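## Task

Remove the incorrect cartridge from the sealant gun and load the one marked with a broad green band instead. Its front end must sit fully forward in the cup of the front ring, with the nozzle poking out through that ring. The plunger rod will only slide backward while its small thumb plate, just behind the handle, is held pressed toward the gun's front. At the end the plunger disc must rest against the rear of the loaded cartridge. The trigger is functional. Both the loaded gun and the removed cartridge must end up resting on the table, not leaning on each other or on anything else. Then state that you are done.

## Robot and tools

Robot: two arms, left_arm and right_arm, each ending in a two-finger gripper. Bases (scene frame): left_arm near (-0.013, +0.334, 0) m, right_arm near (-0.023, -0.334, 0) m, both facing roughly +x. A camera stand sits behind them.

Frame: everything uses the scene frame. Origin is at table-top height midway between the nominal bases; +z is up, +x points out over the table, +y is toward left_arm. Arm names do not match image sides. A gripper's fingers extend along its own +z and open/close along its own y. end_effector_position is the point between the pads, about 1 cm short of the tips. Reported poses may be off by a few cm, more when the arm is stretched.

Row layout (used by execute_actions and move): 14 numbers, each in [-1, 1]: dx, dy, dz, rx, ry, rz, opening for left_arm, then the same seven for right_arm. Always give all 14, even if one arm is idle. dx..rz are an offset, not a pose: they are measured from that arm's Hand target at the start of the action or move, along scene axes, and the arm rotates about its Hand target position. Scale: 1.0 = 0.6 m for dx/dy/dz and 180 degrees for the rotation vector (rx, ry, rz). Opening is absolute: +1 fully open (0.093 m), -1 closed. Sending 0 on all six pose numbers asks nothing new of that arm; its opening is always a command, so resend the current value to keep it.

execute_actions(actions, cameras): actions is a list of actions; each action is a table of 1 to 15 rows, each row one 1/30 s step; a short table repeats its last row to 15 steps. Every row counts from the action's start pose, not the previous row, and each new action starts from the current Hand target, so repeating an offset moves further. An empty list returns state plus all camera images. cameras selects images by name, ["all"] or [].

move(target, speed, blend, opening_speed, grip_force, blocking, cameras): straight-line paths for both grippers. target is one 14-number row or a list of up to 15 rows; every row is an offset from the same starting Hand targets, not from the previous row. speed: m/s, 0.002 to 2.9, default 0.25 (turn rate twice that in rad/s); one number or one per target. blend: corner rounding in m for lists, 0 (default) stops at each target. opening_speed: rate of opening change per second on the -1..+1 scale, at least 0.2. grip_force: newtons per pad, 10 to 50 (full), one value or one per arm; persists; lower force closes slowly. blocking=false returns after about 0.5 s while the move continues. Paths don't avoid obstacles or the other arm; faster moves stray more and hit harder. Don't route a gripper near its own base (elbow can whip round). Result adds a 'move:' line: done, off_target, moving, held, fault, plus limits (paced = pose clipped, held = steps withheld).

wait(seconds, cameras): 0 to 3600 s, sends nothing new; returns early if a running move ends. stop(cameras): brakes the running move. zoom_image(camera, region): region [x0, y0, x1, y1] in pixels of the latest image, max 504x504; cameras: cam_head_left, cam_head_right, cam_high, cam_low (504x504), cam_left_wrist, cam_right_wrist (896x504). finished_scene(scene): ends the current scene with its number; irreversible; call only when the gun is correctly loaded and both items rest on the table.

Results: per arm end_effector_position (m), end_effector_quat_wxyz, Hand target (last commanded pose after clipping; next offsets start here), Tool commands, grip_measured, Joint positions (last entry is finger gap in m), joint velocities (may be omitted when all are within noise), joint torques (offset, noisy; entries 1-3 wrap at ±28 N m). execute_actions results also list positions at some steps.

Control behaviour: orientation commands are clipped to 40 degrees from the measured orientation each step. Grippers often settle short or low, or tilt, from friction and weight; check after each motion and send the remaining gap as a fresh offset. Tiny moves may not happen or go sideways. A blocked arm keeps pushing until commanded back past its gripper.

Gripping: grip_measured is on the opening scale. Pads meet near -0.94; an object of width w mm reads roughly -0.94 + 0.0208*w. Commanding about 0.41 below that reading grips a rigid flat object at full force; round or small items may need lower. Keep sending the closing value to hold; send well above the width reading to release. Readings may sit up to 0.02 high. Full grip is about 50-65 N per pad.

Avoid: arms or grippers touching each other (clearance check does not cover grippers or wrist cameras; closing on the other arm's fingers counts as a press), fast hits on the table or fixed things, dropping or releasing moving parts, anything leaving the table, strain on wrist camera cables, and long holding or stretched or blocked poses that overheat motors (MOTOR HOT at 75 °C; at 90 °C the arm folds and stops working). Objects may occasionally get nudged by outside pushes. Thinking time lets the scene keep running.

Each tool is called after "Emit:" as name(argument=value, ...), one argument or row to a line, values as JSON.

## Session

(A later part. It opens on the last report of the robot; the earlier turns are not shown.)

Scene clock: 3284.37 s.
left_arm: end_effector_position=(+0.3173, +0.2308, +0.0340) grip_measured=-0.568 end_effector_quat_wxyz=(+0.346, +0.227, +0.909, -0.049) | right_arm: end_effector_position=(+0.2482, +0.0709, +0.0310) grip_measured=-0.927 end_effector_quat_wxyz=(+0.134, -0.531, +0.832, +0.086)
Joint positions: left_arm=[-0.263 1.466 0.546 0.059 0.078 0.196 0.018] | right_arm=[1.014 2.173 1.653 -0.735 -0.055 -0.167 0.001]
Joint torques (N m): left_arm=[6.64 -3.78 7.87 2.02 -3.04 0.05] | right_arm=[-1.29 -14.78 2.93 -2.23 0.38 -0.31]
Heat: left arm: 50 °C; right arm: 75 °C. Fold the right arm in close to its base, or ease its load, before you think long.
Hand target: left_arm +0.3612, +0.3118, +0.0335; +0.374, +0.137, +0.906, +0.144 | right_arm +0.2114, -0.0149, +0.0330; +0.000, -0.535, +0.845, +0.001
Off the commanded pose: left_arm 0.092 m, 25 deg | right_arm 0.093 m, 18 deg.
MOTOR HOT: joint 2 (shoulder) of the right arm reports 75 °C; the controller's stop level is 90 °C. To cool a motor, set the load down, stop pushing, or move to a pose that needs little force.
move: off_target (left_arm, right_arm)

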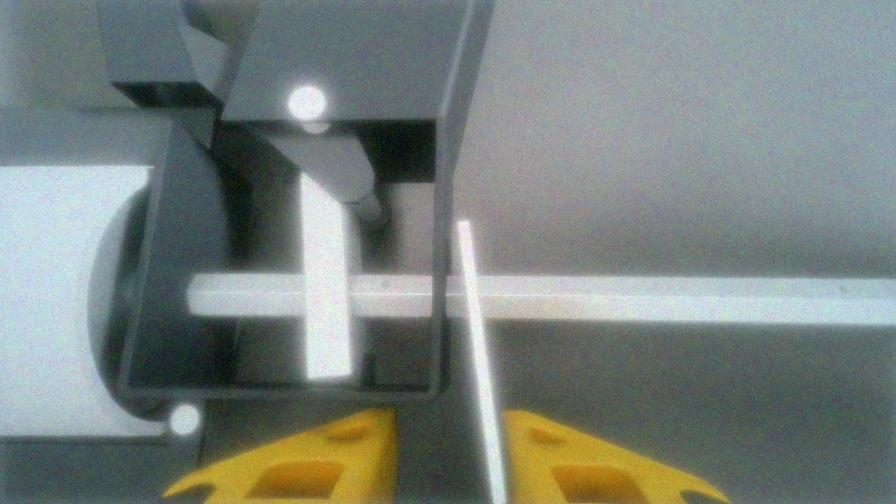

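Emit:
move(
  target=[-0.055,-0.105,0.003,-0.108,0.053,-0.094,-0.57,0.061,0.136,-0.008,0,0,0,-1],
  speed=0.25,
  cameras=["cam_left_wrist","cam_right_wrist"],
)

Scene clock: 3294.73 s.
left_arm: end_effector_position=(+0.3180, +0.2402, +0.0315) grip_measured=-0.568 end_effector_quat_wxyz=(+0.326, +0.218, +0.915, -0.096) | right_arm: end_effector_position=(+0.2554, +0.0871, +0.0281) grip_measured=-0.927 end_effector_quat_wxyz=(+0.038, -0.536, +0.843, +0.035)
Joint positions: left_arm=[-0.166 1.49 0.577 0.005 0.223 0.223 0.018] | right_arm=[1.027 2.485 2.223 -1.212 -0.034 -0.158 0.001]
Joint torques (N m): left_arm=[1.44 -4.66 8.94 1.4 -0.15 -0.02] | right_arm=[0.32 -10.8 7.12 -0.56 0.27 -0.02]
Heat: left arm: 49 °C; right arm: 74 °C. Fold the right arm in close to its base, or ease its load, before you think long.
Hand target: left_arm +0.3283, +0.2488, +0.0354; +0.333, +0.214, +0.915, -0.078 | right_arm +0.2480, +0.0667, +0.0282; +0.000, -0.535, +0.845, +0.001
Off the commanded pose: left_arm 0.014 m, 2 deg | right_arm 0.022 m, 6 deg.
MOTOR HOT: still on. Joint 2 (shoulder) of the right arm reports 74 °C.
move: off_target (left_arm, right_arm)

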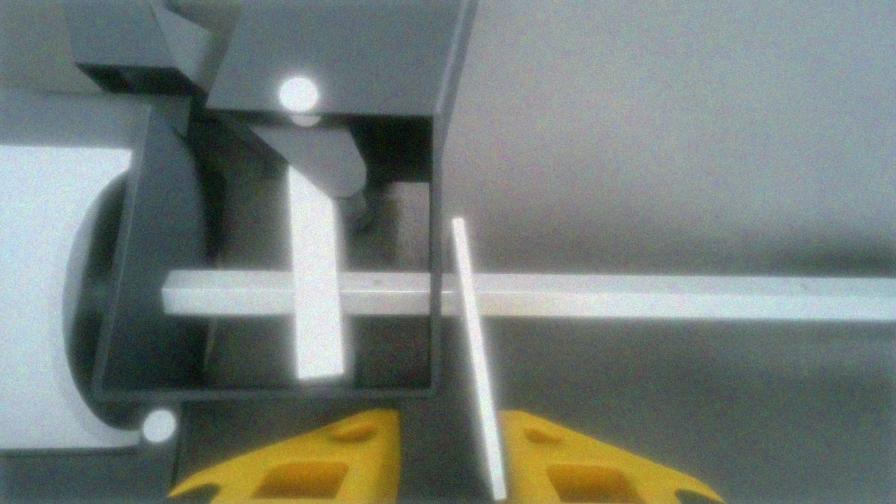

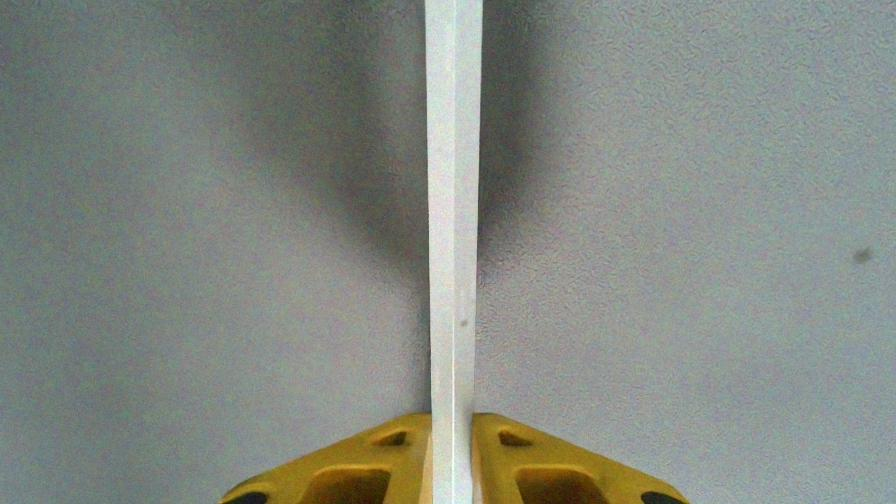

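Emit:
move(
  target=[
    [-0.01,-0.02,0,0,0,0,-0.57,0,0,0,0,0,0,-0.3],
    [-0.05,-0.0,0.085,0,0,0,-0.57,0,0,0.12,0,0,0,-0.3],
    [-0.08,0.02,0.13,0,0,0,-0.57,-0.05,-0.1,0.25,0,0,0,-0.3],
  ],
  speed=0.2,
  cameras=["cam_left_wrist","cam_right_wrist"],
)

Scene clock: 3304.63 s.
left_arm: end_effector_position=(+0.2720, +0.2611, +0.0971) grip_measured=-0.568 end_effector_quat_wxyz=(+0.310, +0.209, +0.924, -0.079) | right_arm: end_effector_position=(+0.2172, +0.0106, +0.1737) grip_measured=-0.302 end_effector_quat_wxyz=(+0.035, -0.533, +0.845, +0.020)
Joint positions: left_arm=[-0.135 1.134 0.647 -0.46 0.201 0.242 0.018] | right_arm=[1.01 2.134 2.211 -1.568 -0.01 -0.167 0.031]
Joint torques (N m): left_arm=[0.54 -4.71 10.58 1.38 0.16 -0.03] | right_arm=[0.01 -10.22 4.45 0.46 0.05 -0.12]
Heat: left arm: 49 °C; right arm: 74 °C. Fold the right arm in close to its base, or ease its load, before you think long.
Hand target: left_arm +0.2803, +0.2608, +0.1134; +0.333, +0.215, +0.915, -0.078 | right_arm +0.2179, +0.0068, +0.1782; +0.001, -0.535, +0.845, +0.001
Off the commanded pose: left_arm 0.018 m, 3 deg | right_arm 0.006 m, 5 deg.
MOTOR HOT: still on. Joint 2 (shoulder) of the right arm reports 74 °C.
joint sent to its limit (right arm) — joint 4 (wrist pitch), lower limit. The joint targets are off in orientation, not in position.
move: off_target (left_arm, right_arm)

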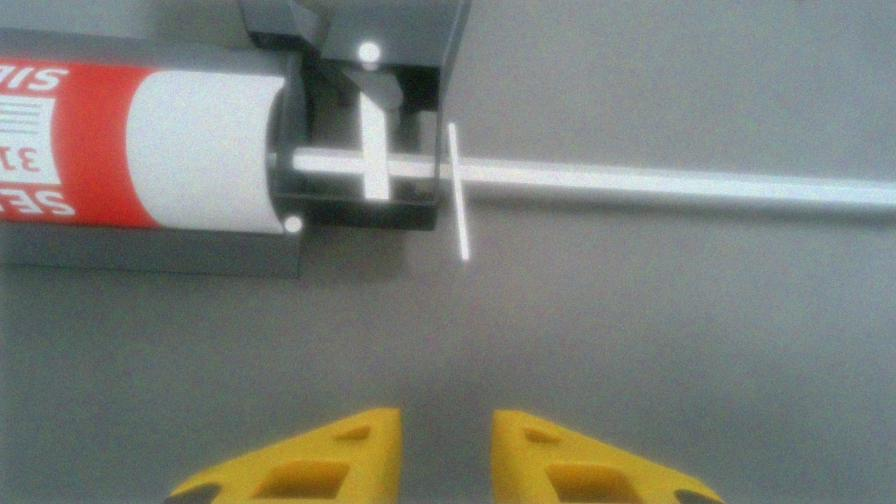

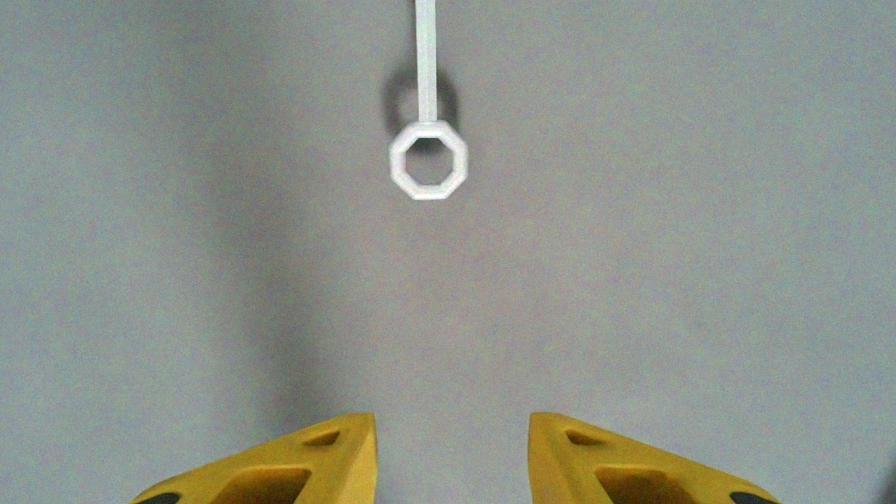

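Emit:
move(
  target=[0.12,-0.08,0,0,0,0,-0.57,-0.1,-0.28,-0.05,0,0,0,-0.3],
  speed=0.25,
  cameras=["cam_left_wrist","cam_high"],
)

Emit:
zoom_image(
  camera="cam_left_wrist",
  region=[0, 0, 400, 300],
)

Scene clock: 3311.80 s.
left_arm: end_effector_position=(+0.3391, +0.2173, +0.1018) grip_measured=-0.568 end_effector_quat_wxyz=(+0.311, +0.219, +0.921, -0.079) | right_arm: end_effector_position=(+0.1554, -0.1612, +0.1468) grip_measured=-0.302 end_effector_quat_wxyz=(-0.012, -0.533, +0.846, +0.000)
Joint positions: left_arm=[-0.258 1.447 0.881 -0.362 0.134 0.161 0.018] | right_arm=[0.817 1.503 1.311 -1.402 -0.005 -0.361 0.031]
Joint torques (N m): left_arm=[-0.81 -5.14 10.58 1.66 -0.05 -0.33] | right_arm=[-0.06 -5.78 4.55 0.44 0 -0.14]
Heat: left arm: 49 °C; right arm: 71 °C.
Hand target: left_arm +0.3523, +0.2128, +0.1134; +0.333, +0.215, +0.915, -0.078 | right_arm +0.1579, -0.1613, +0.1481; +0.000, -0.535, +0.845, +0.001
Off the commanded pose: left_arm 0.018 m, 3 deg | right_arm 0.003 m, 1 deg.
MOTOR HOT: cleared for the motors of the right arm.
move: off_target (left_arm)
Images, in order (width x height): cam_high 504x504, cam_left_wrist 896x504.

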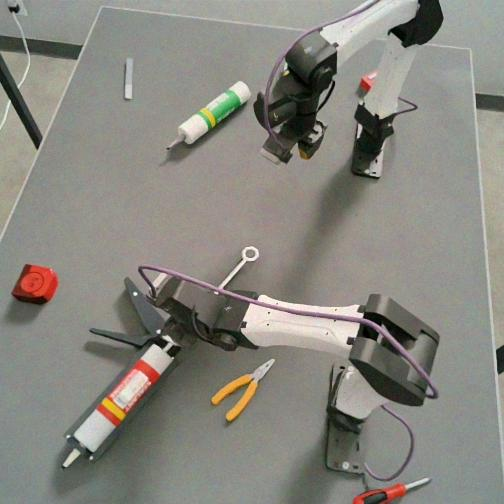

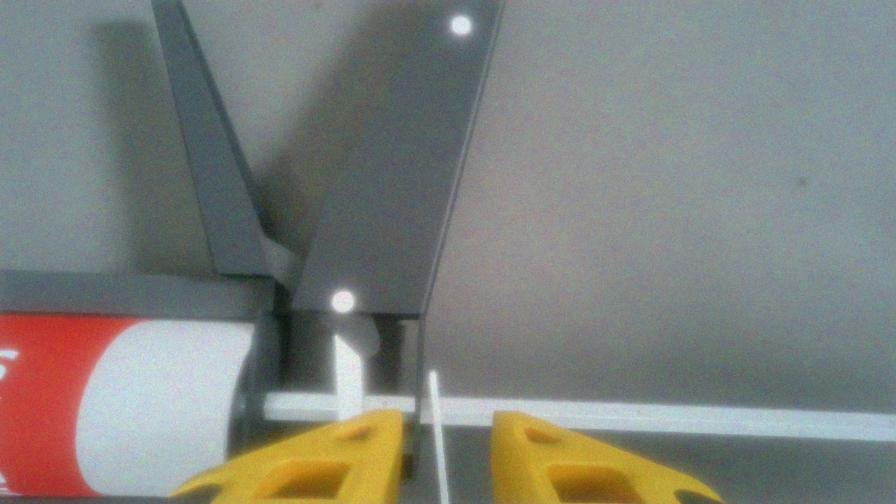

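Scaled by 1.260.

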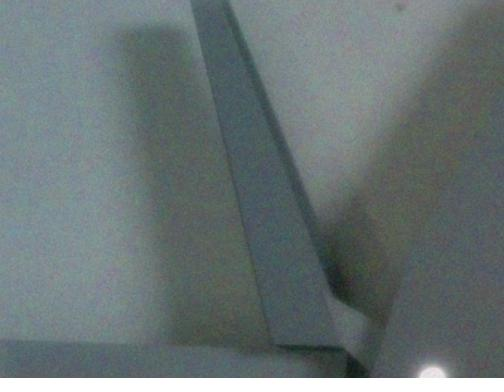

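Emit:
move(
  target=[-0.045,0.08,-0.03,0,0,0,-0.57,0,0,0,0,0,0,-0.3],
  speed=0.2,
  cameras=["cam_left_wrist"],
)

Scene clock: 3327.30 s.
left_arm: end_effector_position=(+0.3217, +0.2610, +0.0870) grip_measured=-0.568 end_effector_quat_wxyz=(+0.312, +0.207, +0.924, -0.079) | right_arm: end_effector_position=(+0.1554, -0.1612, +0.1468) grip_measured=-0.302 end_effector_quat_wxyz=(-0.012, -0.533, +0.846, +0.000)
Joint positions: left_arm=[-0.108 1.366 0.755 -0.335 0.215 0.261 0.018] | right_arm=[0.817 1.503 1.311 -1.402 -0.005 -0.362 0.031]
Joint torques (N m): left_arm=[0.34 -7.04 6.9 1.63 0.21 0.01] | right_arm=[-0.06 -5.78 4.55 0.44 0 -0.12]
Heat: left arm: 49 °C; right arm: 64 °C.
Hand target: left_arm +0.3253, +0.2608, +0.0955; +0.333, +0.215, +0.915, -0.078 | right_arm +0.1578, -0.1613, +0.1481; +0.000, -0.535, +0.845, +0.001
Off the commanded pose: left_arm 0.009 m, 3 deg | right_arm 0.003 m, 1 deg.
move: off_target (left_arm)

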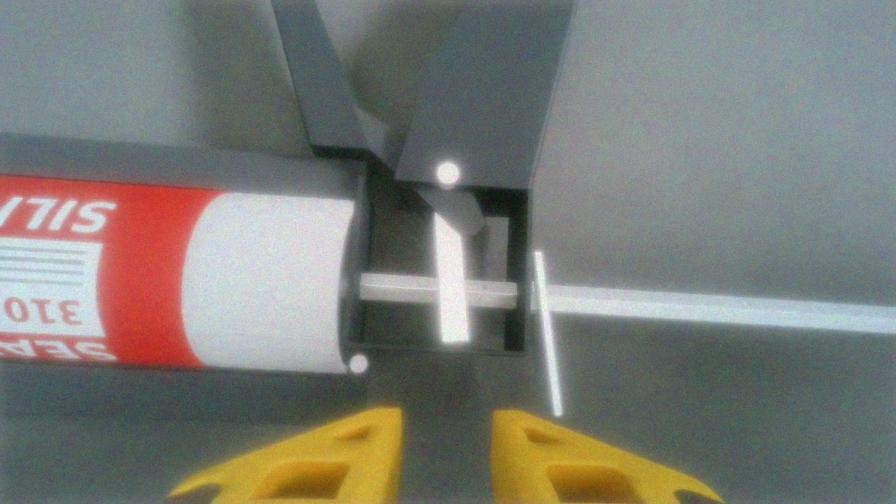

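Emit:
zoom_image(
  camera="cam_left_wrist",
  region=[270, 150, 470, 400],
)

Scaled by 2.016.

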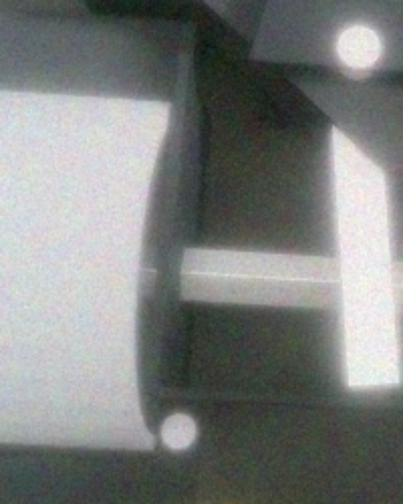

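Emit:
move(
  target=[0.1245,0.0753,0.0583,0.2361,0.0736,-0.4913,0.5,0,0,0,0,0,0,-0.3],
  speed=0.3,
  cameras=["cam_left_wrist"],
)

Scene clock: 3373.43 s.
left_arm: end_effector_position=(+0.3972, +0.3085, +0.1297) grip_measured=+0.498 end_effector_quat_wxyz=(+0.002, +0.855, +0.519, +0.000) | right_arm: end_effector_position=(+0.1554, -0.1612, +0.1468) grip_measured=-0.302 end_effector_quat_wxyz=(-0.012, -0.533, +0.846, +0.000)
Joint positions: left_arm=[-0.059 2.134 2.035 -1.469 0.003 1.989 0.069] | right_arm=[0.817 1.503 1.311 -1.402 -0.005 -0.362 0.031]
Joint torques (N m): left_arm=[-0.85 -9.43 9.22 -0.11 -0.02 0.02] | right_arm=[-0.08 -5.78 4.55 0.43 0 -0.12]
Heat: left arm: 49 °C; right arm: 54 °C.
Hand target: left_arm +0.3999, +0.3060, +0.1303; +0.000, +0.862, +0.508, +0.000 | right_arm +0.1578, -0.1613, +0.1481; +0.000, -0.535, +0.845, +0.001
Off the commanded pose: left_arm 0.004 m, 2 deg | right_arm 0.003 m, 1 deg.
move: done

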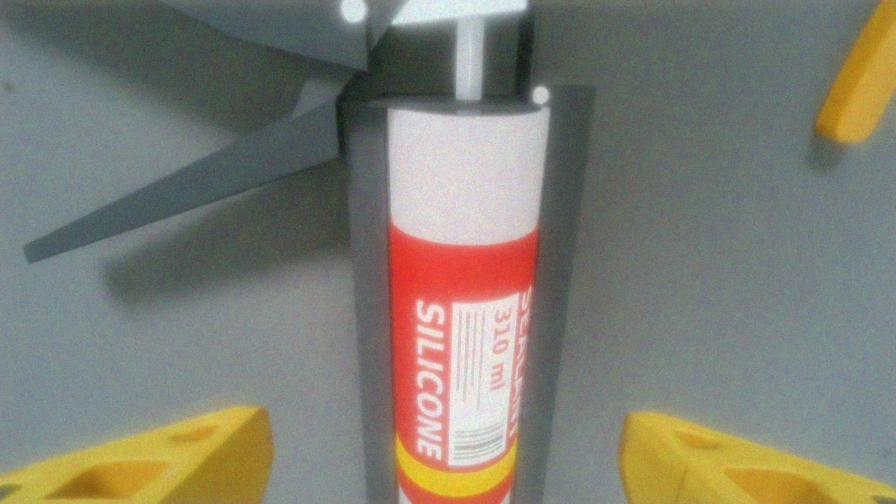

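Emit:
move(
  target=[-0.0095,0.0,-0.11,0,0,-0.011,0.3,0,0,0,0,0,0,-0.3],
  speed=0.15,
  cameras=["cam_left_wrist"],
)

Scene clock: 3399.60 s.
left_arm: end_effector_position=(+0.3940, +0.3090, +0.0621) grip_measured=+0.302 end_effector_quat_wxyz=(-0.003, +0.863, +0.504, -0.006) | right_arm: end_effector_position=(+0.1554, -0.1612, +0.1468) grip_measured=-0.302 end_effector_quat_wxyz=(-0.012, -0.533, +0.846, +0.000)
Joint positions: left_arm=[-0.059 2.134 1.766 -1.216 0.001 2.023 0.06] | right_arm=[0.817 1.503 1.311 -1.402 -0.005 -0.362 0.031]
Joint torques (N m): left_arm=[-0.94 -11.85 5.74 0.1 -0.01 0.03] | right_arm=[-0.06 -5.78 4.53 0.44 0 -0.12]
Heat: left arm: 51 °C; right arm: 52 °C.
Hand target: left_arm +0.3942, +0.3059, +0.0643; +0.000, +0.870, +0.493, +0.000 | right_arm +0.1578, -0.1613, +0.1481; +0.000, -0.535, +0.845, +0.001
Off the commanded pose: left_arm 0.004 m, 2 deg | right_arm 0.003 m, 1 deg.
move: done

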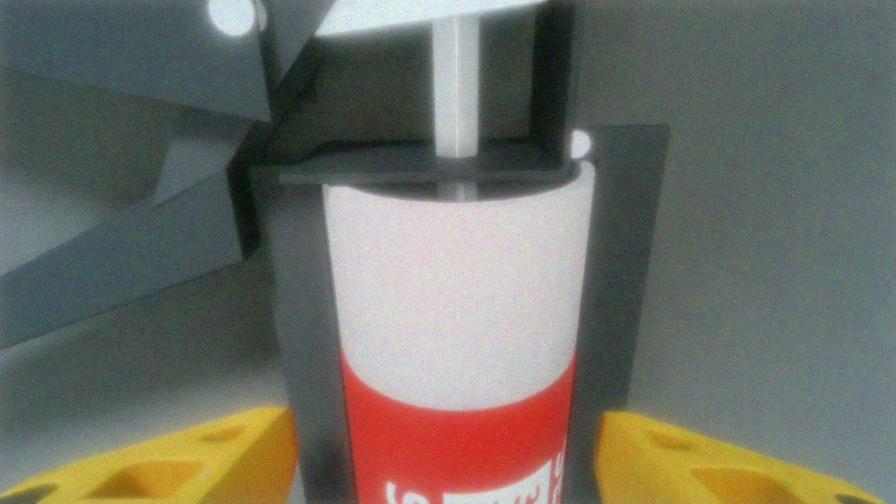

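Emit:
zoom_image(
  camera="cam_left_wrist",
  region=[230, 100, 630, 300],
)

Scaled by 1.260.

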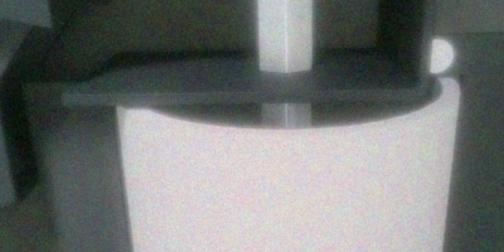

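Emit:
move(
  target=[-0.0035,0.002,-0.0267,0,0,-0.0,0.3,0,0,0,0,0,0,-0.3],
  speed=0.1,
  cameras=["cam_left_wrist"],
)

Scene clock: 3415.27 s.
left_arm: end_effector_position=(+0.3915, +0.3093, +0.0464) grip_measured=+0.302 end_effector_quat_wxyz=(-0.003, +0.864, +0.503, -0.006) | right_arm: end_effector_position=(+0.1554, -0.1612, +0.1468) grip_measured=-0.302 end_effector_quat_wxyz=(-0.012, -0.533, +0.846, +0.000)
Joint positions: left_arm=[-0.059 2.134 1.703 -1.152 0.001 2.026 0.06] | right_arm=[0.817 1.503 1.311 -1.402 -0.005 -0.362 0.031]
Joint torques (N m): left_arm=[-0.68 -11.74 5.83 0.11 -0.01 0.02] | right_arm=[-0.06 -5.76 4.53 0.44 0 -0.12]
Heat: left arm: 54 °C; right arm: 51 °C.
Hand target: left_arm +0.3922, +0.3072, +0.0484; +0.000, +0.870, +0.493, +0.000 | right_arm +0.1578, -0.1613, +0.1481; +0.000, -0.535, +0.845, +0.001
Off the commanded pose: left_arm 0.003 m, 2 deg | right_arm 0.003 m, 1 deg.
move: done

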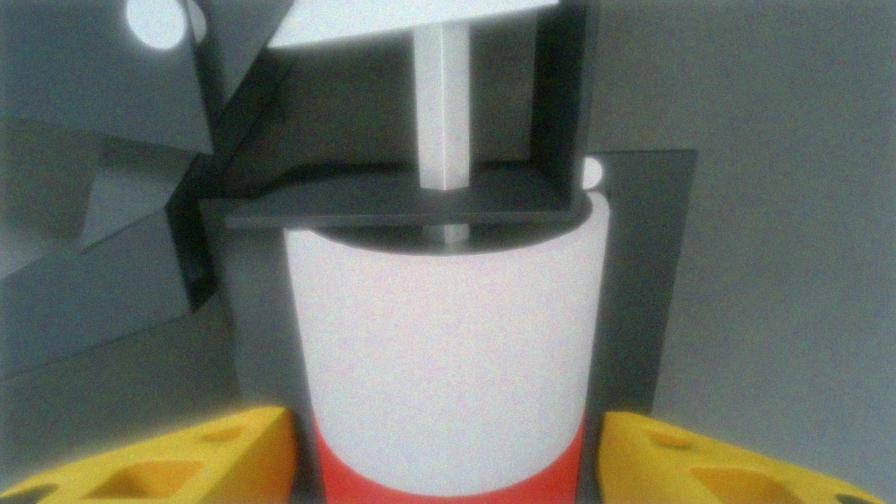

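Emit:
move(
  target=[0,0,-0.002,0,0,0,-0.3,0,0,0,0,0,0,-0.3],
  speed=0.1,
  cameras=["cam_left_wrist"],
)

Scene clock: 3424.23 s.
left_arm: end_effector_position=(+0.3913, +0.3095, +0.0461) grip_measured=-0.237 end_effector_quat_wxyz=(-0.004, +0.864, +0.503, -0.006) | right_arm: end_effector_position=(+0.1554, -0.1612, +0.1468) grip_measured=-0.302 end_effector_quat_wxyz=(-0.012, -0.533, +0.846, +0.000)
Joint positions: left_arm=[-0.059 2.134 1.702 -1.152 -0.001 2.027 0.034] | right_arm=[0.817 1.503 1.311 -1.402 -0.005 -0.362 0.031]
Joint torques (N m): left_arm=[-0.68 -11.43 5.6 0.14 0.01 0.01] | right_arm=[-0.06 -5.78 4.55 0.44 0 -0.12]
Heat: left arm: 55 °C; right arm: 50 °C.
Hand target: left_arm +0.3922, +0.3071, +0.0471; +0.000, +0.870, +0.493, +0.000 | right_arm +0.1578, -0.1613, +0.1481; +0.000, -0.535, +0.845, +0.001
Off the commanded pose: left_arm 0.003 m, 2 deg | right_arm 0.003 m, 1 deg.
move: done

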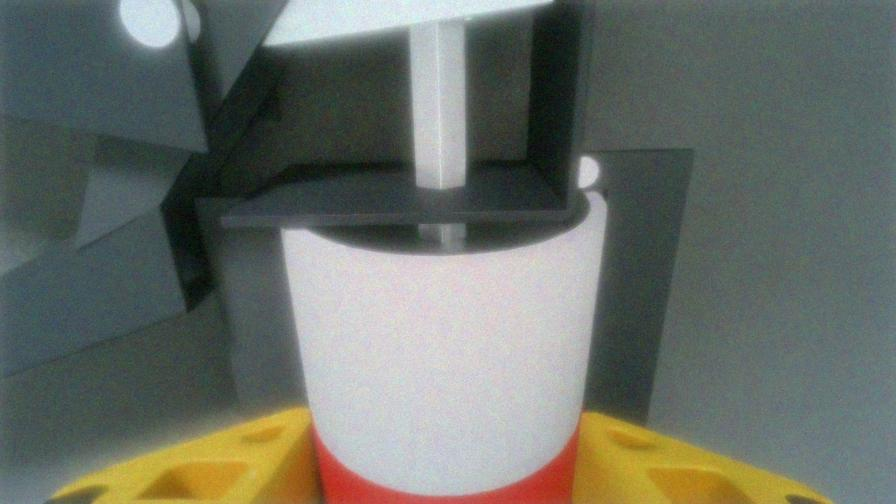

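Emit:
move(
  target=[0.0082,0.0146,0.0,0,0,0,-0.3,0,0,0,0,0,0,-0.3],
  speed=0.05,
  cameras=["cam_left_wrist"],
)

Scene clock: 3433.13 s.
left_arm: end_effector_position=(+0.3915, +0.3129, +0.0461) grip_measured=-0.232 end_effector_quat_wxyz=(-0.004, +0.865, +0.502, -0.006) | right_arm: end_effector_position=(+0.1554, -0.1612, +0.1468) grip_measured=-0.302 end_effector_quat_wxyz=(-0.012, -0.533, +0.846, +0.000)
Joint positions: left_arm=[-0.051 2.134 1.702 -1.152 -0.001 2.036 0.034] | right_arm=[0.817 1.503 1.311 -1.402 -0.005 -0.362 0.031]
Joint torques (N m): left_arm=[0.59 -10.14 8.05 0.07 0 0.13] | right_arm=[-0.06 -5.79 4.55 0.44 0 -0.12]
Heat: left arm: 55 °C; right arm: 50 °C.
Hand target: left_arm +0.3971, +0.3159, +0.0471; +0.000, +0.870, +0.493, +0.000 | right_arm +0.1578, -0.1613, +0.1481; +0.000, -0.535, +0.845, +0.001
Off the commanded pose: left_arm 0.006 m, 2 deg | right_arm 0.003 m, 1 deg.
joint sent to its limit (left arm) — joint 6 (wrist roll), upper limit. The joint targets still meet the commanded pose.
move: done

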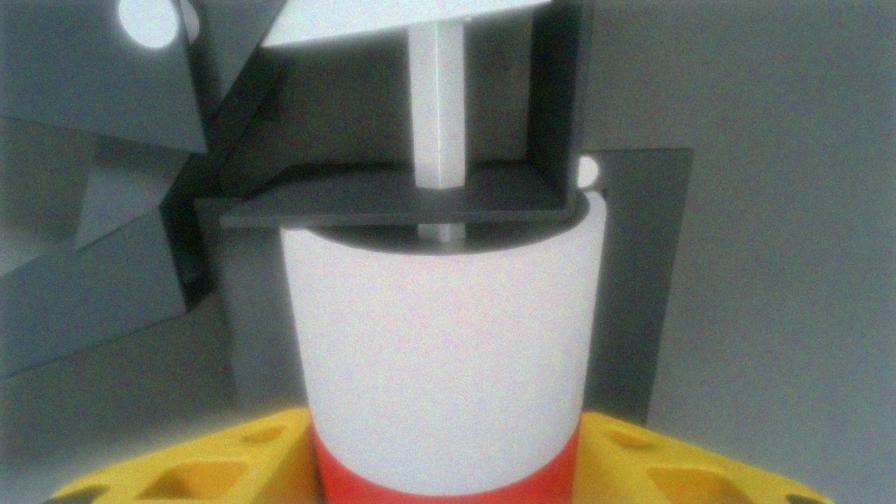

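Emit:
move(
  target=[
    [0,0,0,0,0,0,0.3,0,0,0,0,0,0,-0.3],
    [0,0,0.09,0,0,0,0.3,0,0,0,0,0,0,-0.3],
    [0.13,0.24,0.09,0,0,0,0.3,0,0,0,0,0,0,-0.3],
  ],
  speed=0.25,
  cameras=["cam_left_wrist","cam_high"],
)

Scene clock: 3450.37 s.
left_arm: end_effector_position=(+0.4734, +0.4616, +0.1024) grip_measured=+0.298 end_effector_quat_wxyz=(-0.012, +0.785, +0.616, +0.064) | right_arm: end_effector_position=(+0.1554, -0.1612, +0.1468) grip_measured=-0.302 end_effector_quat_wxyz=(-0.012, -0.533, +0.846, +0.000)
Joint positions: left_arm=[0.233 2.542 2.627 -1.549 -0.076 2.046 0.06] | right_arm=[0.817 1.503 1.311 -1.402 -0.005 -0.362 0.031]
Joint torques (N m): left_arm=[-0.72 -11.79 9.11 0.12 -0.09 0.01] | right_arm=[-0.06 -5.78 4.55 0.44 0 -0.12]
Heat: left arm: 56 °C; right arm: 49 °C.
Hand target: left_arm +0.4751, +0.4599, +0.1011; +0.000, +0.870, +0.493, +0.000 | right_arm +0.1578, -0.1613, +0.1481; +0.000, -0.535, +0.845, +0.001
Off the commanded pose: left_arm 0.003 m, 19 deg | right_arm 0.003 m, 1 deg.
joint sent to its limit (left arm) — joint 4 (wrist pitch), lower limit; joint 6 (wrist roll), upper limit. The joint targets are off in orientation, not in position.
move: off_target (left_arm)
Images, in order (width x height): cam_high 504x504, cam_left_wrist 896x504.

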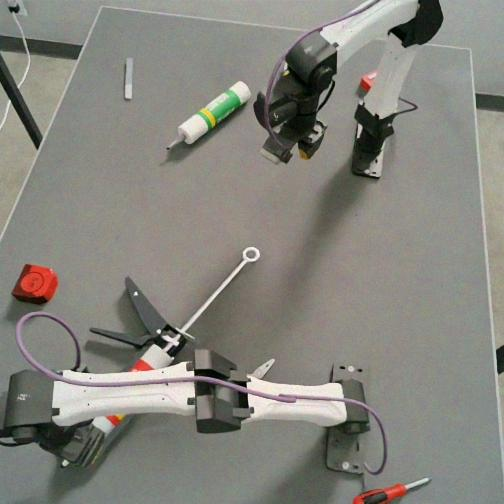

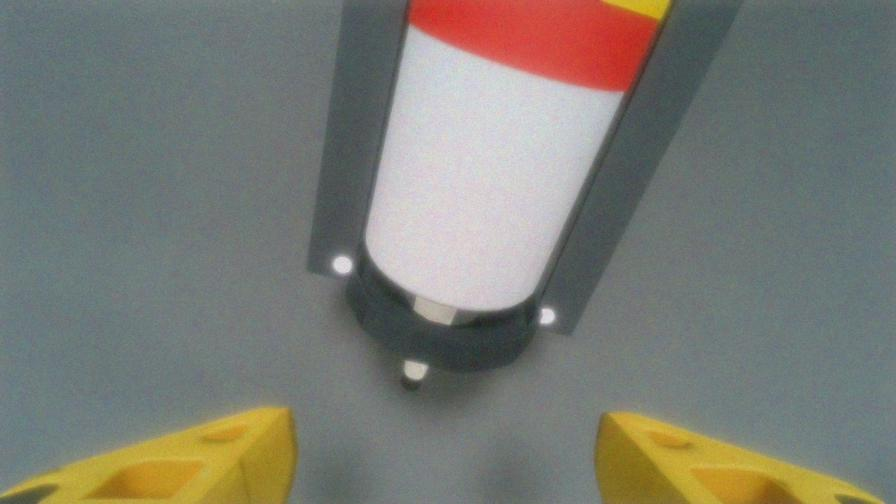

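Emit:
zoom_image(
  camera="cam_left_wrist",
  region=[300, 200, 620, 420],
)

Scaled by 1.575.

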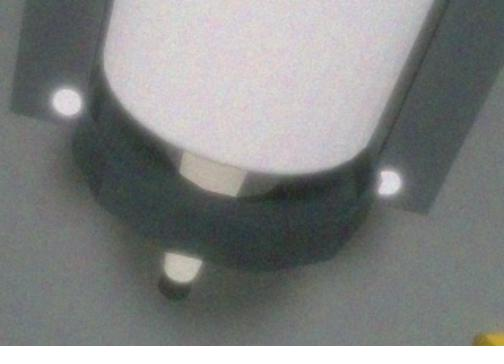

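Emit:
move(
  target=[
    [-0.13,-0.24,0,0,0,0,0.3,0.10,0.3,0.0,0,0,0,-0.4],
  ],
  speed=0.3,
  cameras=["cam_left_wrist","cam_right_wrist"],
)

Scene clock: 3472.40 s.
left_arm: end_effector_position=(+0.3965, +0.3170, +0.0890) grip_measured=+0.298 end_effector_quat_wxyz=(-0.017, +0.866, +0.500, -0.012) | right_arm: end_effector_position=(+0.2165, +0.0179, +0.1427) grip_measured=-0.398 end_effector_quat_wxyz=(+0.005, -0.538, +0.843, +0.004)
Joint positions: left_arm=[-0.046 2.161 1.914 -1.362 -0.015 2.046 0.06] | right_arm=[1.023 2.211 2.21 -1.558 -0.004 -0.167 0.026]
Joint torques (N m): left_arm=[0.18 -14.11 5.67 0.04 0.12 0.02] | right_arm=[0.25 -9.48 7.02 0.15 0 0.02]
Heat: left arm: 61 °C; right arm: 49 °C.
Hand target: left_arm +0.3971, +0.3160, +0.1010; +0.000, +0.870, +0.493, +0.000 | right_arm +0.2179, +0.0186, +0.1482; +0.000, -0.535, +0.845, +0.001
Off the commanded pose: left_arm 0.012 m, 2 deg | right_arm 0.006 m, 1 deg.
joint sent to its limit (left arm) — joint 6 (wrist roll), upper limit. The joint targets still meet the commanded pose.
joint sent to its limit (right arm) — joint 4 (wrist pitch), lower limit. The joint targets still meet the commanded pose.
move: off_target (left_arm)

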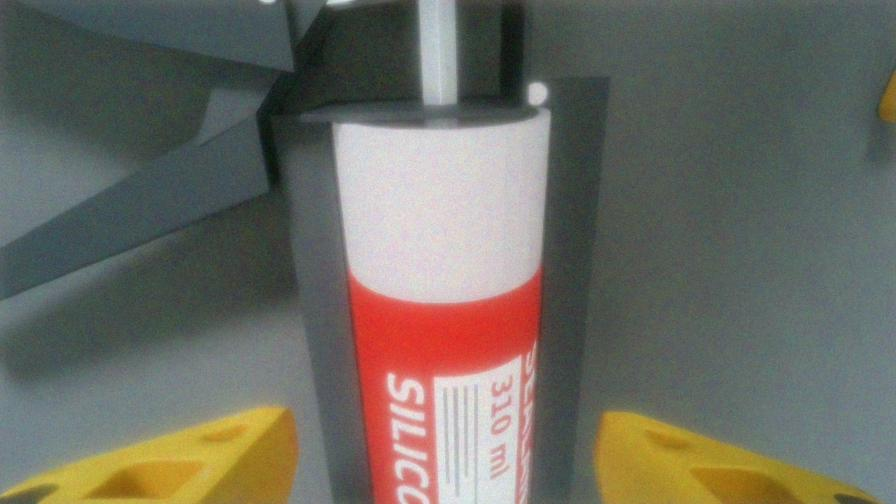

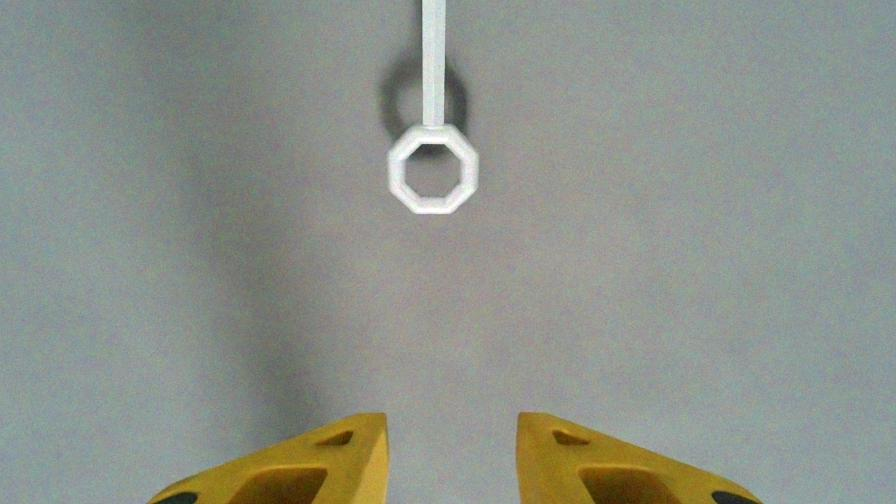

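Emit:
move(
  target=[0,0,0,0,0,0,0.3,0.06,0.122,-0.12,0,0,0,-0.4],
  speed=0.2,
  cameras=["cam_right_wrist"],
)

Scene clock: 3483.00 s.
left_arm: end_effector_position=(+0.3965, +0.3170, +0.0890) grip_measured=+0.298 end_effector_quat_wxyz=(-0.017, +0.866, +0.500, -0.012) | right_arm: end_effector_position=(+0.2533, +0.0887, +0.0702) grip_measured=-0.398 end_effector_quat_wxyz=(+0.022, -0.537, +0.843, +0.012)
Joint positions: left_arm=[-0.046 2.161 1.914 -1.362 -0.015 2.046 0.06] | right_arm=[1.042 2.634 2.677 -1.565 -0.004 -0.144 0.026]
Joint torques (N m): left_arm=[0.14 -14.12 5.7 0.04 0.13 0.02] | right_arm=[0.59 -11.64 6.98 0.35 0 0.05]
Heat: left arm: 65 °C; right arm: 51 °C.
Hand target: left_arm +0.3970, +0.3160, +0.1010; +0.000, +0.870, +0.493, +0.000 | right_arm +0.2539, +0.0919, +0.0761; +0.000, -0.535, +0.845, +0.001
Off the commanded pose: left_arm 0.012 m, 2 deg | right_arm 0.007 m, 3 deg.
joint sent to its limit (left arm) — joint 6 (wrist roll), upper limit. The joint targets still meet the commanded pose.
joint sent to its limit (right arm) — joint 4 (wrist pitch), lower limit. The joint targets are off in orientation, not in position.
move: off_target (right_arm)

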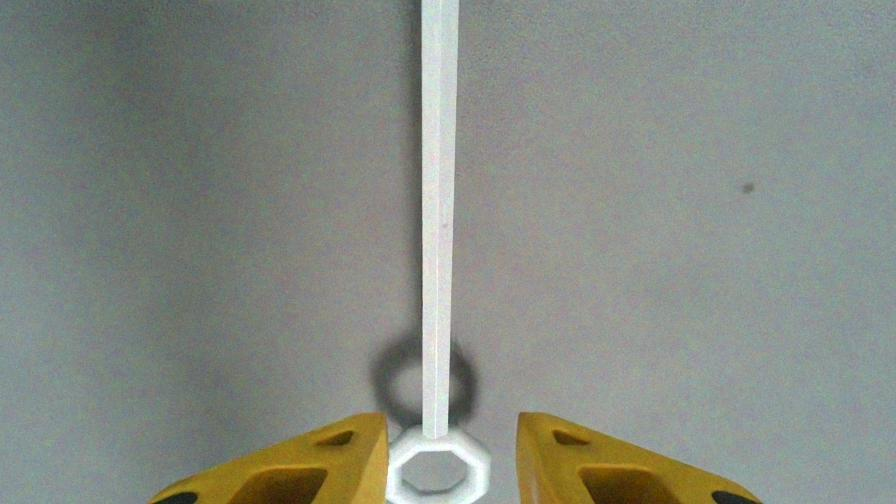

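Emit:
move(
  target=[
    [0,0,0,0,0,0,0.3,-0.005,0.0025,-0.09,0,0,0,-0.4],
    [0,0,0,0,0,0,0.3,-0.005,0.0025,-0.09,0,0,0,-1],
  ],
  speed=0.12,
  cameras=["cam_right_wrist"],
)

Scene clock: 3499.30 s.
left_arm: end_effector_position=(+0.3965, +0.3170, +0.0890) grip_measured=+0.298 end_effector_quat_wxyz=(-0.017, +0.866, +0.500, -0.012) | right_arm: end_effector_position=(+0.2506, +0.0886, +0.0231) grip_measured=-0.926 end_effector_quat_wxyz=(-0.008, -0.535, +0.845, -0.001)
Joint positions: left_arm=[-0.046 2.161 1.914 -1.362 -0.015 2.046 0.06] | right_arm=[1.046 2.69 2.596 -1.492 -0.005 -0.135 0.001]
Joint torques (N m): left_arm=[0.17 -14.08 5.65 0.05 0.13 0.02] | right_arm=[0.73 -11.79 5.12 0.46 0.01 0.02]
Heat: left arm: 69 °C; right arm: 54 °C.
Hand target: left_arm +0.3970, +0.3160, +0.1010; +0.000, +0.870, +0.493, +0.000 | right_arm +0.2509, +0.0934, +0.0222; +0.000, -0.535, +0.845, +0.001
Off the commanded pose: left_arm 0.012 m, 2 deg | right_arm 0.005 m, 1 deg.
joint sent to its limit (left arm) — joint 6 (wrist roll), upper limit. The joint targets still meet the commanded pose.
move: done

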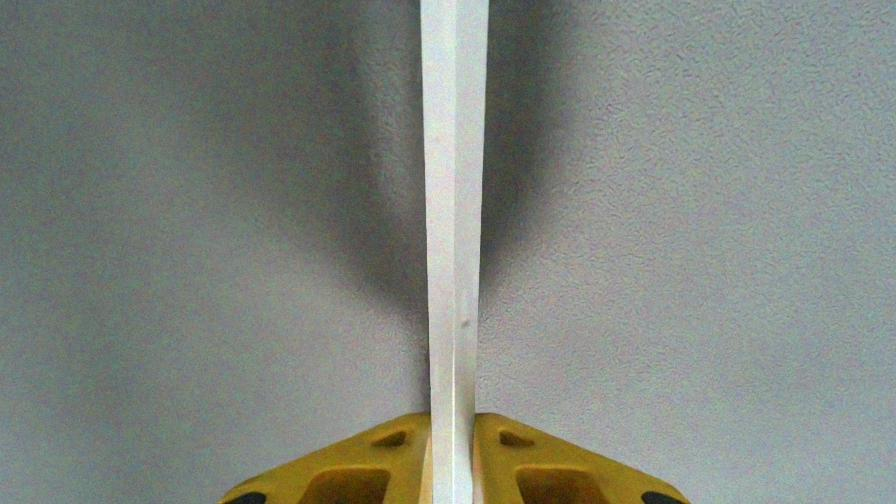

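Emit:
move(
  target=[-0.0058,-0.0092,-0.09,0,0,0,0.3,0,0,0,0,0,0,-1],
  speed=0.15,
  cameras=["cam_left_wrist"],
)

Scene clock: 3504.63 s.
left_arm: end_effector_position=(+0.3892, +0.3147, +0.0456) grip_measured=+0.298 end_effector_quat_wxyz=(-0.014, +0.867, +0.498, -0.012) | right_arm: end_effector_position=(+0.2507, +0.0887, +0.0231) grip_measured=-0.926 end_effector_quat_wxyz=(-0.008, -0.535, +0.845, -0.001)
Joint positions: left_arm=[-0.05 2.147 1.719 -1.178 -0.01 2.046 0.06] | right_arm=[1.046 2.69 2.596 -1.492 -0.005 -0.135 0.001]
Joint torques (N m): left_arm=[-0.7 -12.14 4.67 0.3 0.1 -0.11] | right_arm=[0.76 -11.95 5.11 0.45 0.01 0.01]
Heat: left arm: 70 °C; right arm: 54 °C.
Hand target: left_arm +0.3936, +0.3104, +0.0470; +0.000, +0.870, +0.493, +0.000 | right_arm +0.2509, +0.0934, +0.0222; +0.000, -0.535, +0.845, +0.001
Off the commanded pose: left_arm 0.006 m, 2 deg | right_arm 0.005 m, 1 deg.
move: done

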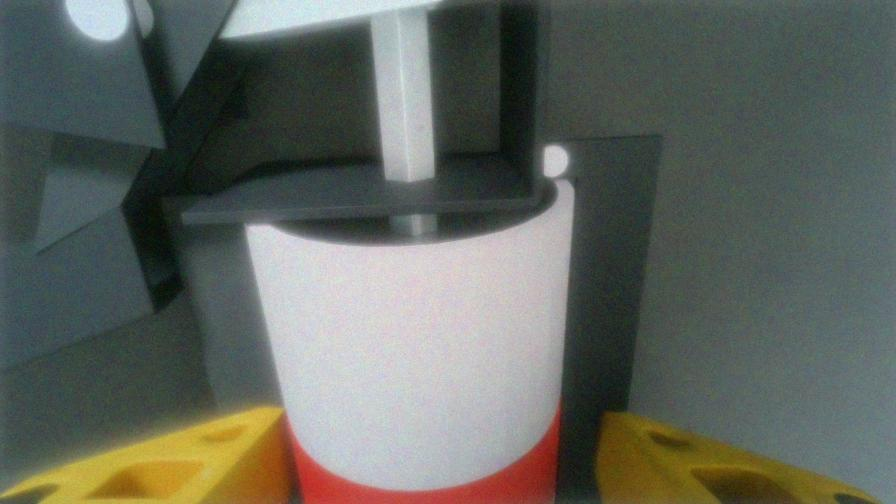

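Emit:
move(
  target=[
    [0.006,-0.0028,0,0,0,0.028,0.3,0,0,0,0,0,0,-1],
    [0.006,-0.0028,-0.002,0,0,0.028,-0.3,0,0,0,0,0,0,-1],
  ],
  speed=0.1,
  cameras=["cam_left_wrist"],
)

Scene clock: 3513.83 s.
left_arm: end_effector_position=(+0.3911, +0.3121, +0.0456) grip_measured=-0.236 end_effector_quat_wxyz=(-0.009, +0.848, +0.529, -0.010) | right_arm: end_effector_position=(+0.2507, +0.0888, +0.0231) grip_measured=-0.926 end_effector_quat_wxyz=(-0.008, -0.535, +0.845, -0.001)
Joint positions: left_arm=[-0.054 2.147 1.719 -1.17 -0.003 1.97 0.034] | right_arm=[1.046 2.69 2.596 -1.491 -0.005 -0.135 0.001]
Joint torques (N m): left_arm=[-0.73 -10.92 6.57 0.24 0.04 -0.27] | right_arm=[0.73 -11.84 5.12 0.47 0.01 0.01]
Heat: left arm: 68 °C; right arm: 55 °C.
Hand target: left_arm +0.3973, +0.3087, +0.0459; +0.000, +0.848, +0.530, +0.000 | right_arm +0.2508, +0.0934, +0.0222; +0.000, -0.535, +0.845, +0.001
Off the commanded pose: left_arm 0.007 m, 2 deg | right_arm 0.005 m, 1 deg.
move: done

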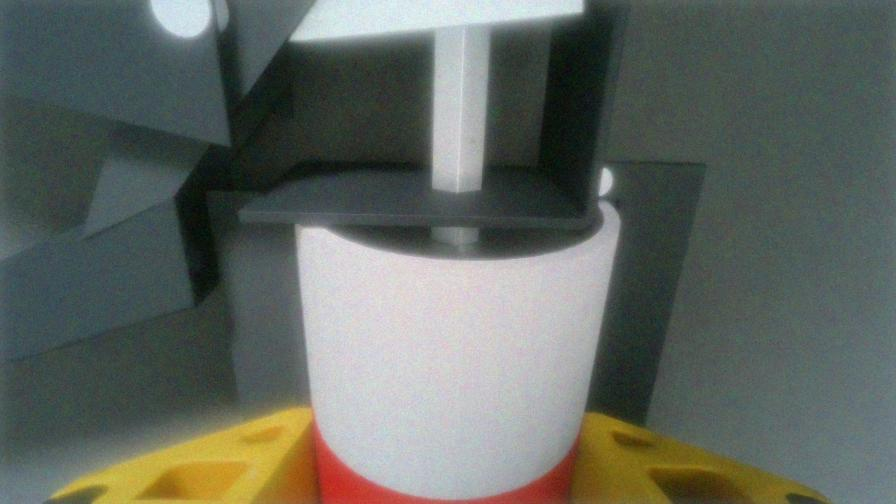

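Emit:
move(
  target=[0.0035,0.0151,0.002,0,0,0,-0.3,0,0,0,0,0,0,-1],
  speed=0.05,
  cameras=["cam_left_wrist"],
)

Emit:
move(
  target=[0.0055,0.0121,0.0,0,0,0,-0.3,0,0,0,0,0,0,-1],
  speed=0.05,
  cameras=["cam_left_wrist"],
)

Scene clock: 3522.40 s.
left_arm: end_effector_position=(+0.3912, +0.3134, +0.0456) grip_measured=-0.229 end_effector_quat_wxyz=(-0.009, +0.847, +0.531, -0.010) | right_arm: end_effector_position=(+0.2507, +0.0888, +0.0231) grip_measured=-0.926 end_effector_quat_wxyz=(-0.008, -0.535, +0.845, -0.001)
Joint positions: left_arm=[-0.05 2.147 1.719 -1.17 -0.002 1.97 0.034] | right_arm=[1.046 2.69 2.596 -1.491 -0.005 -0.135 0.001]
Joint torques (N m): left_arm=[1.07 -10.5 7.71 0.16 0.02 -0.04] | right_arm=[0.75 -11.85 5.12 0.45 0.01 0.01]
Heat: left arm: 66 °C; right arm: 56 °C.
Hand target: left_arm +0.3994, +0.3178, +0.0471; +0.000, +0.848, +0.531, +0.000 | right_arm +0.2508, +0.0934, +0.0222; +0.000, -0.535, +0.845, +0.001
Off the commanded pose: left_arm 0.009 m, 2 deg | right_arm 0.005 m, 1 deg.
move: done

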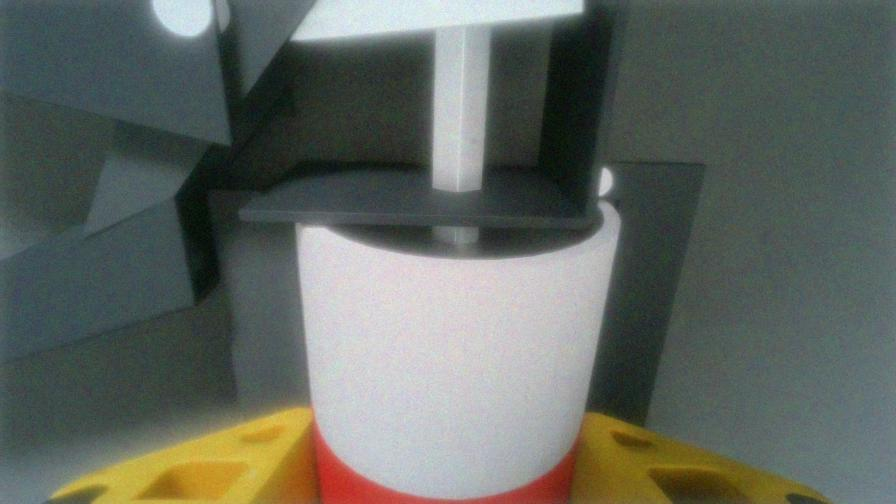

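Scene clock: 3522.90 s.
left_arm: end_effector_position=(+0.3912, +0.3141, +0.0460) grip_measured=-0.229 end_effector_quat_wxyz=(+0.000, +0.848, +0.530, -0.017) | right_arm: end_effector_position=(+0.2507, +0.0888, +0.0231) grip_measured=-0.926 end_effector_quat_wxyz=(-0.008, -0.535, +0.845, -0.001)
Joint positions: left_arm=[-0.04 2.147 1.72 -1.172 0.019 1.982 0.034] | right_arm=[1.046 2.69 2.596 -1.491 -0.005 -0.135 0.001]
Joint torques (N m): left_arm=[1.74 -9.58 9.26 0.11 -0.16 0.02] | right_arm=[0.73 -11.86 5.12 0.46 0.01 0.01]
Heat: left arm: 66 °C; right arm: 56 °C.
Hand target: left_arm +0.4026, +0.3252, +0.0471; +0.000, +0.848, +0.531, +0.000 | right_arm +0.2508, +0.0934, +0.0222; +0.000, -0.535, +0.845, +0.001
Off the commanded pose: left_arm 0.016 m, 2 deg | right_arm 0.005 m, 1 deg.
move: off_target (left_arm)

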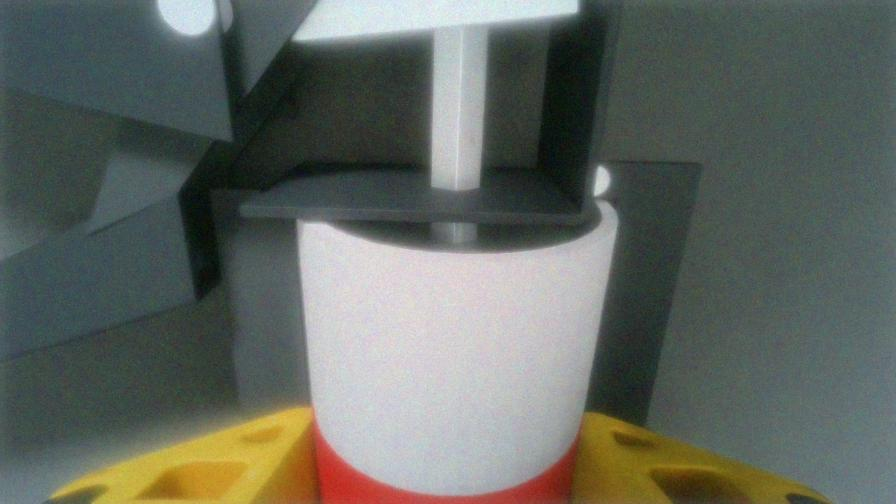

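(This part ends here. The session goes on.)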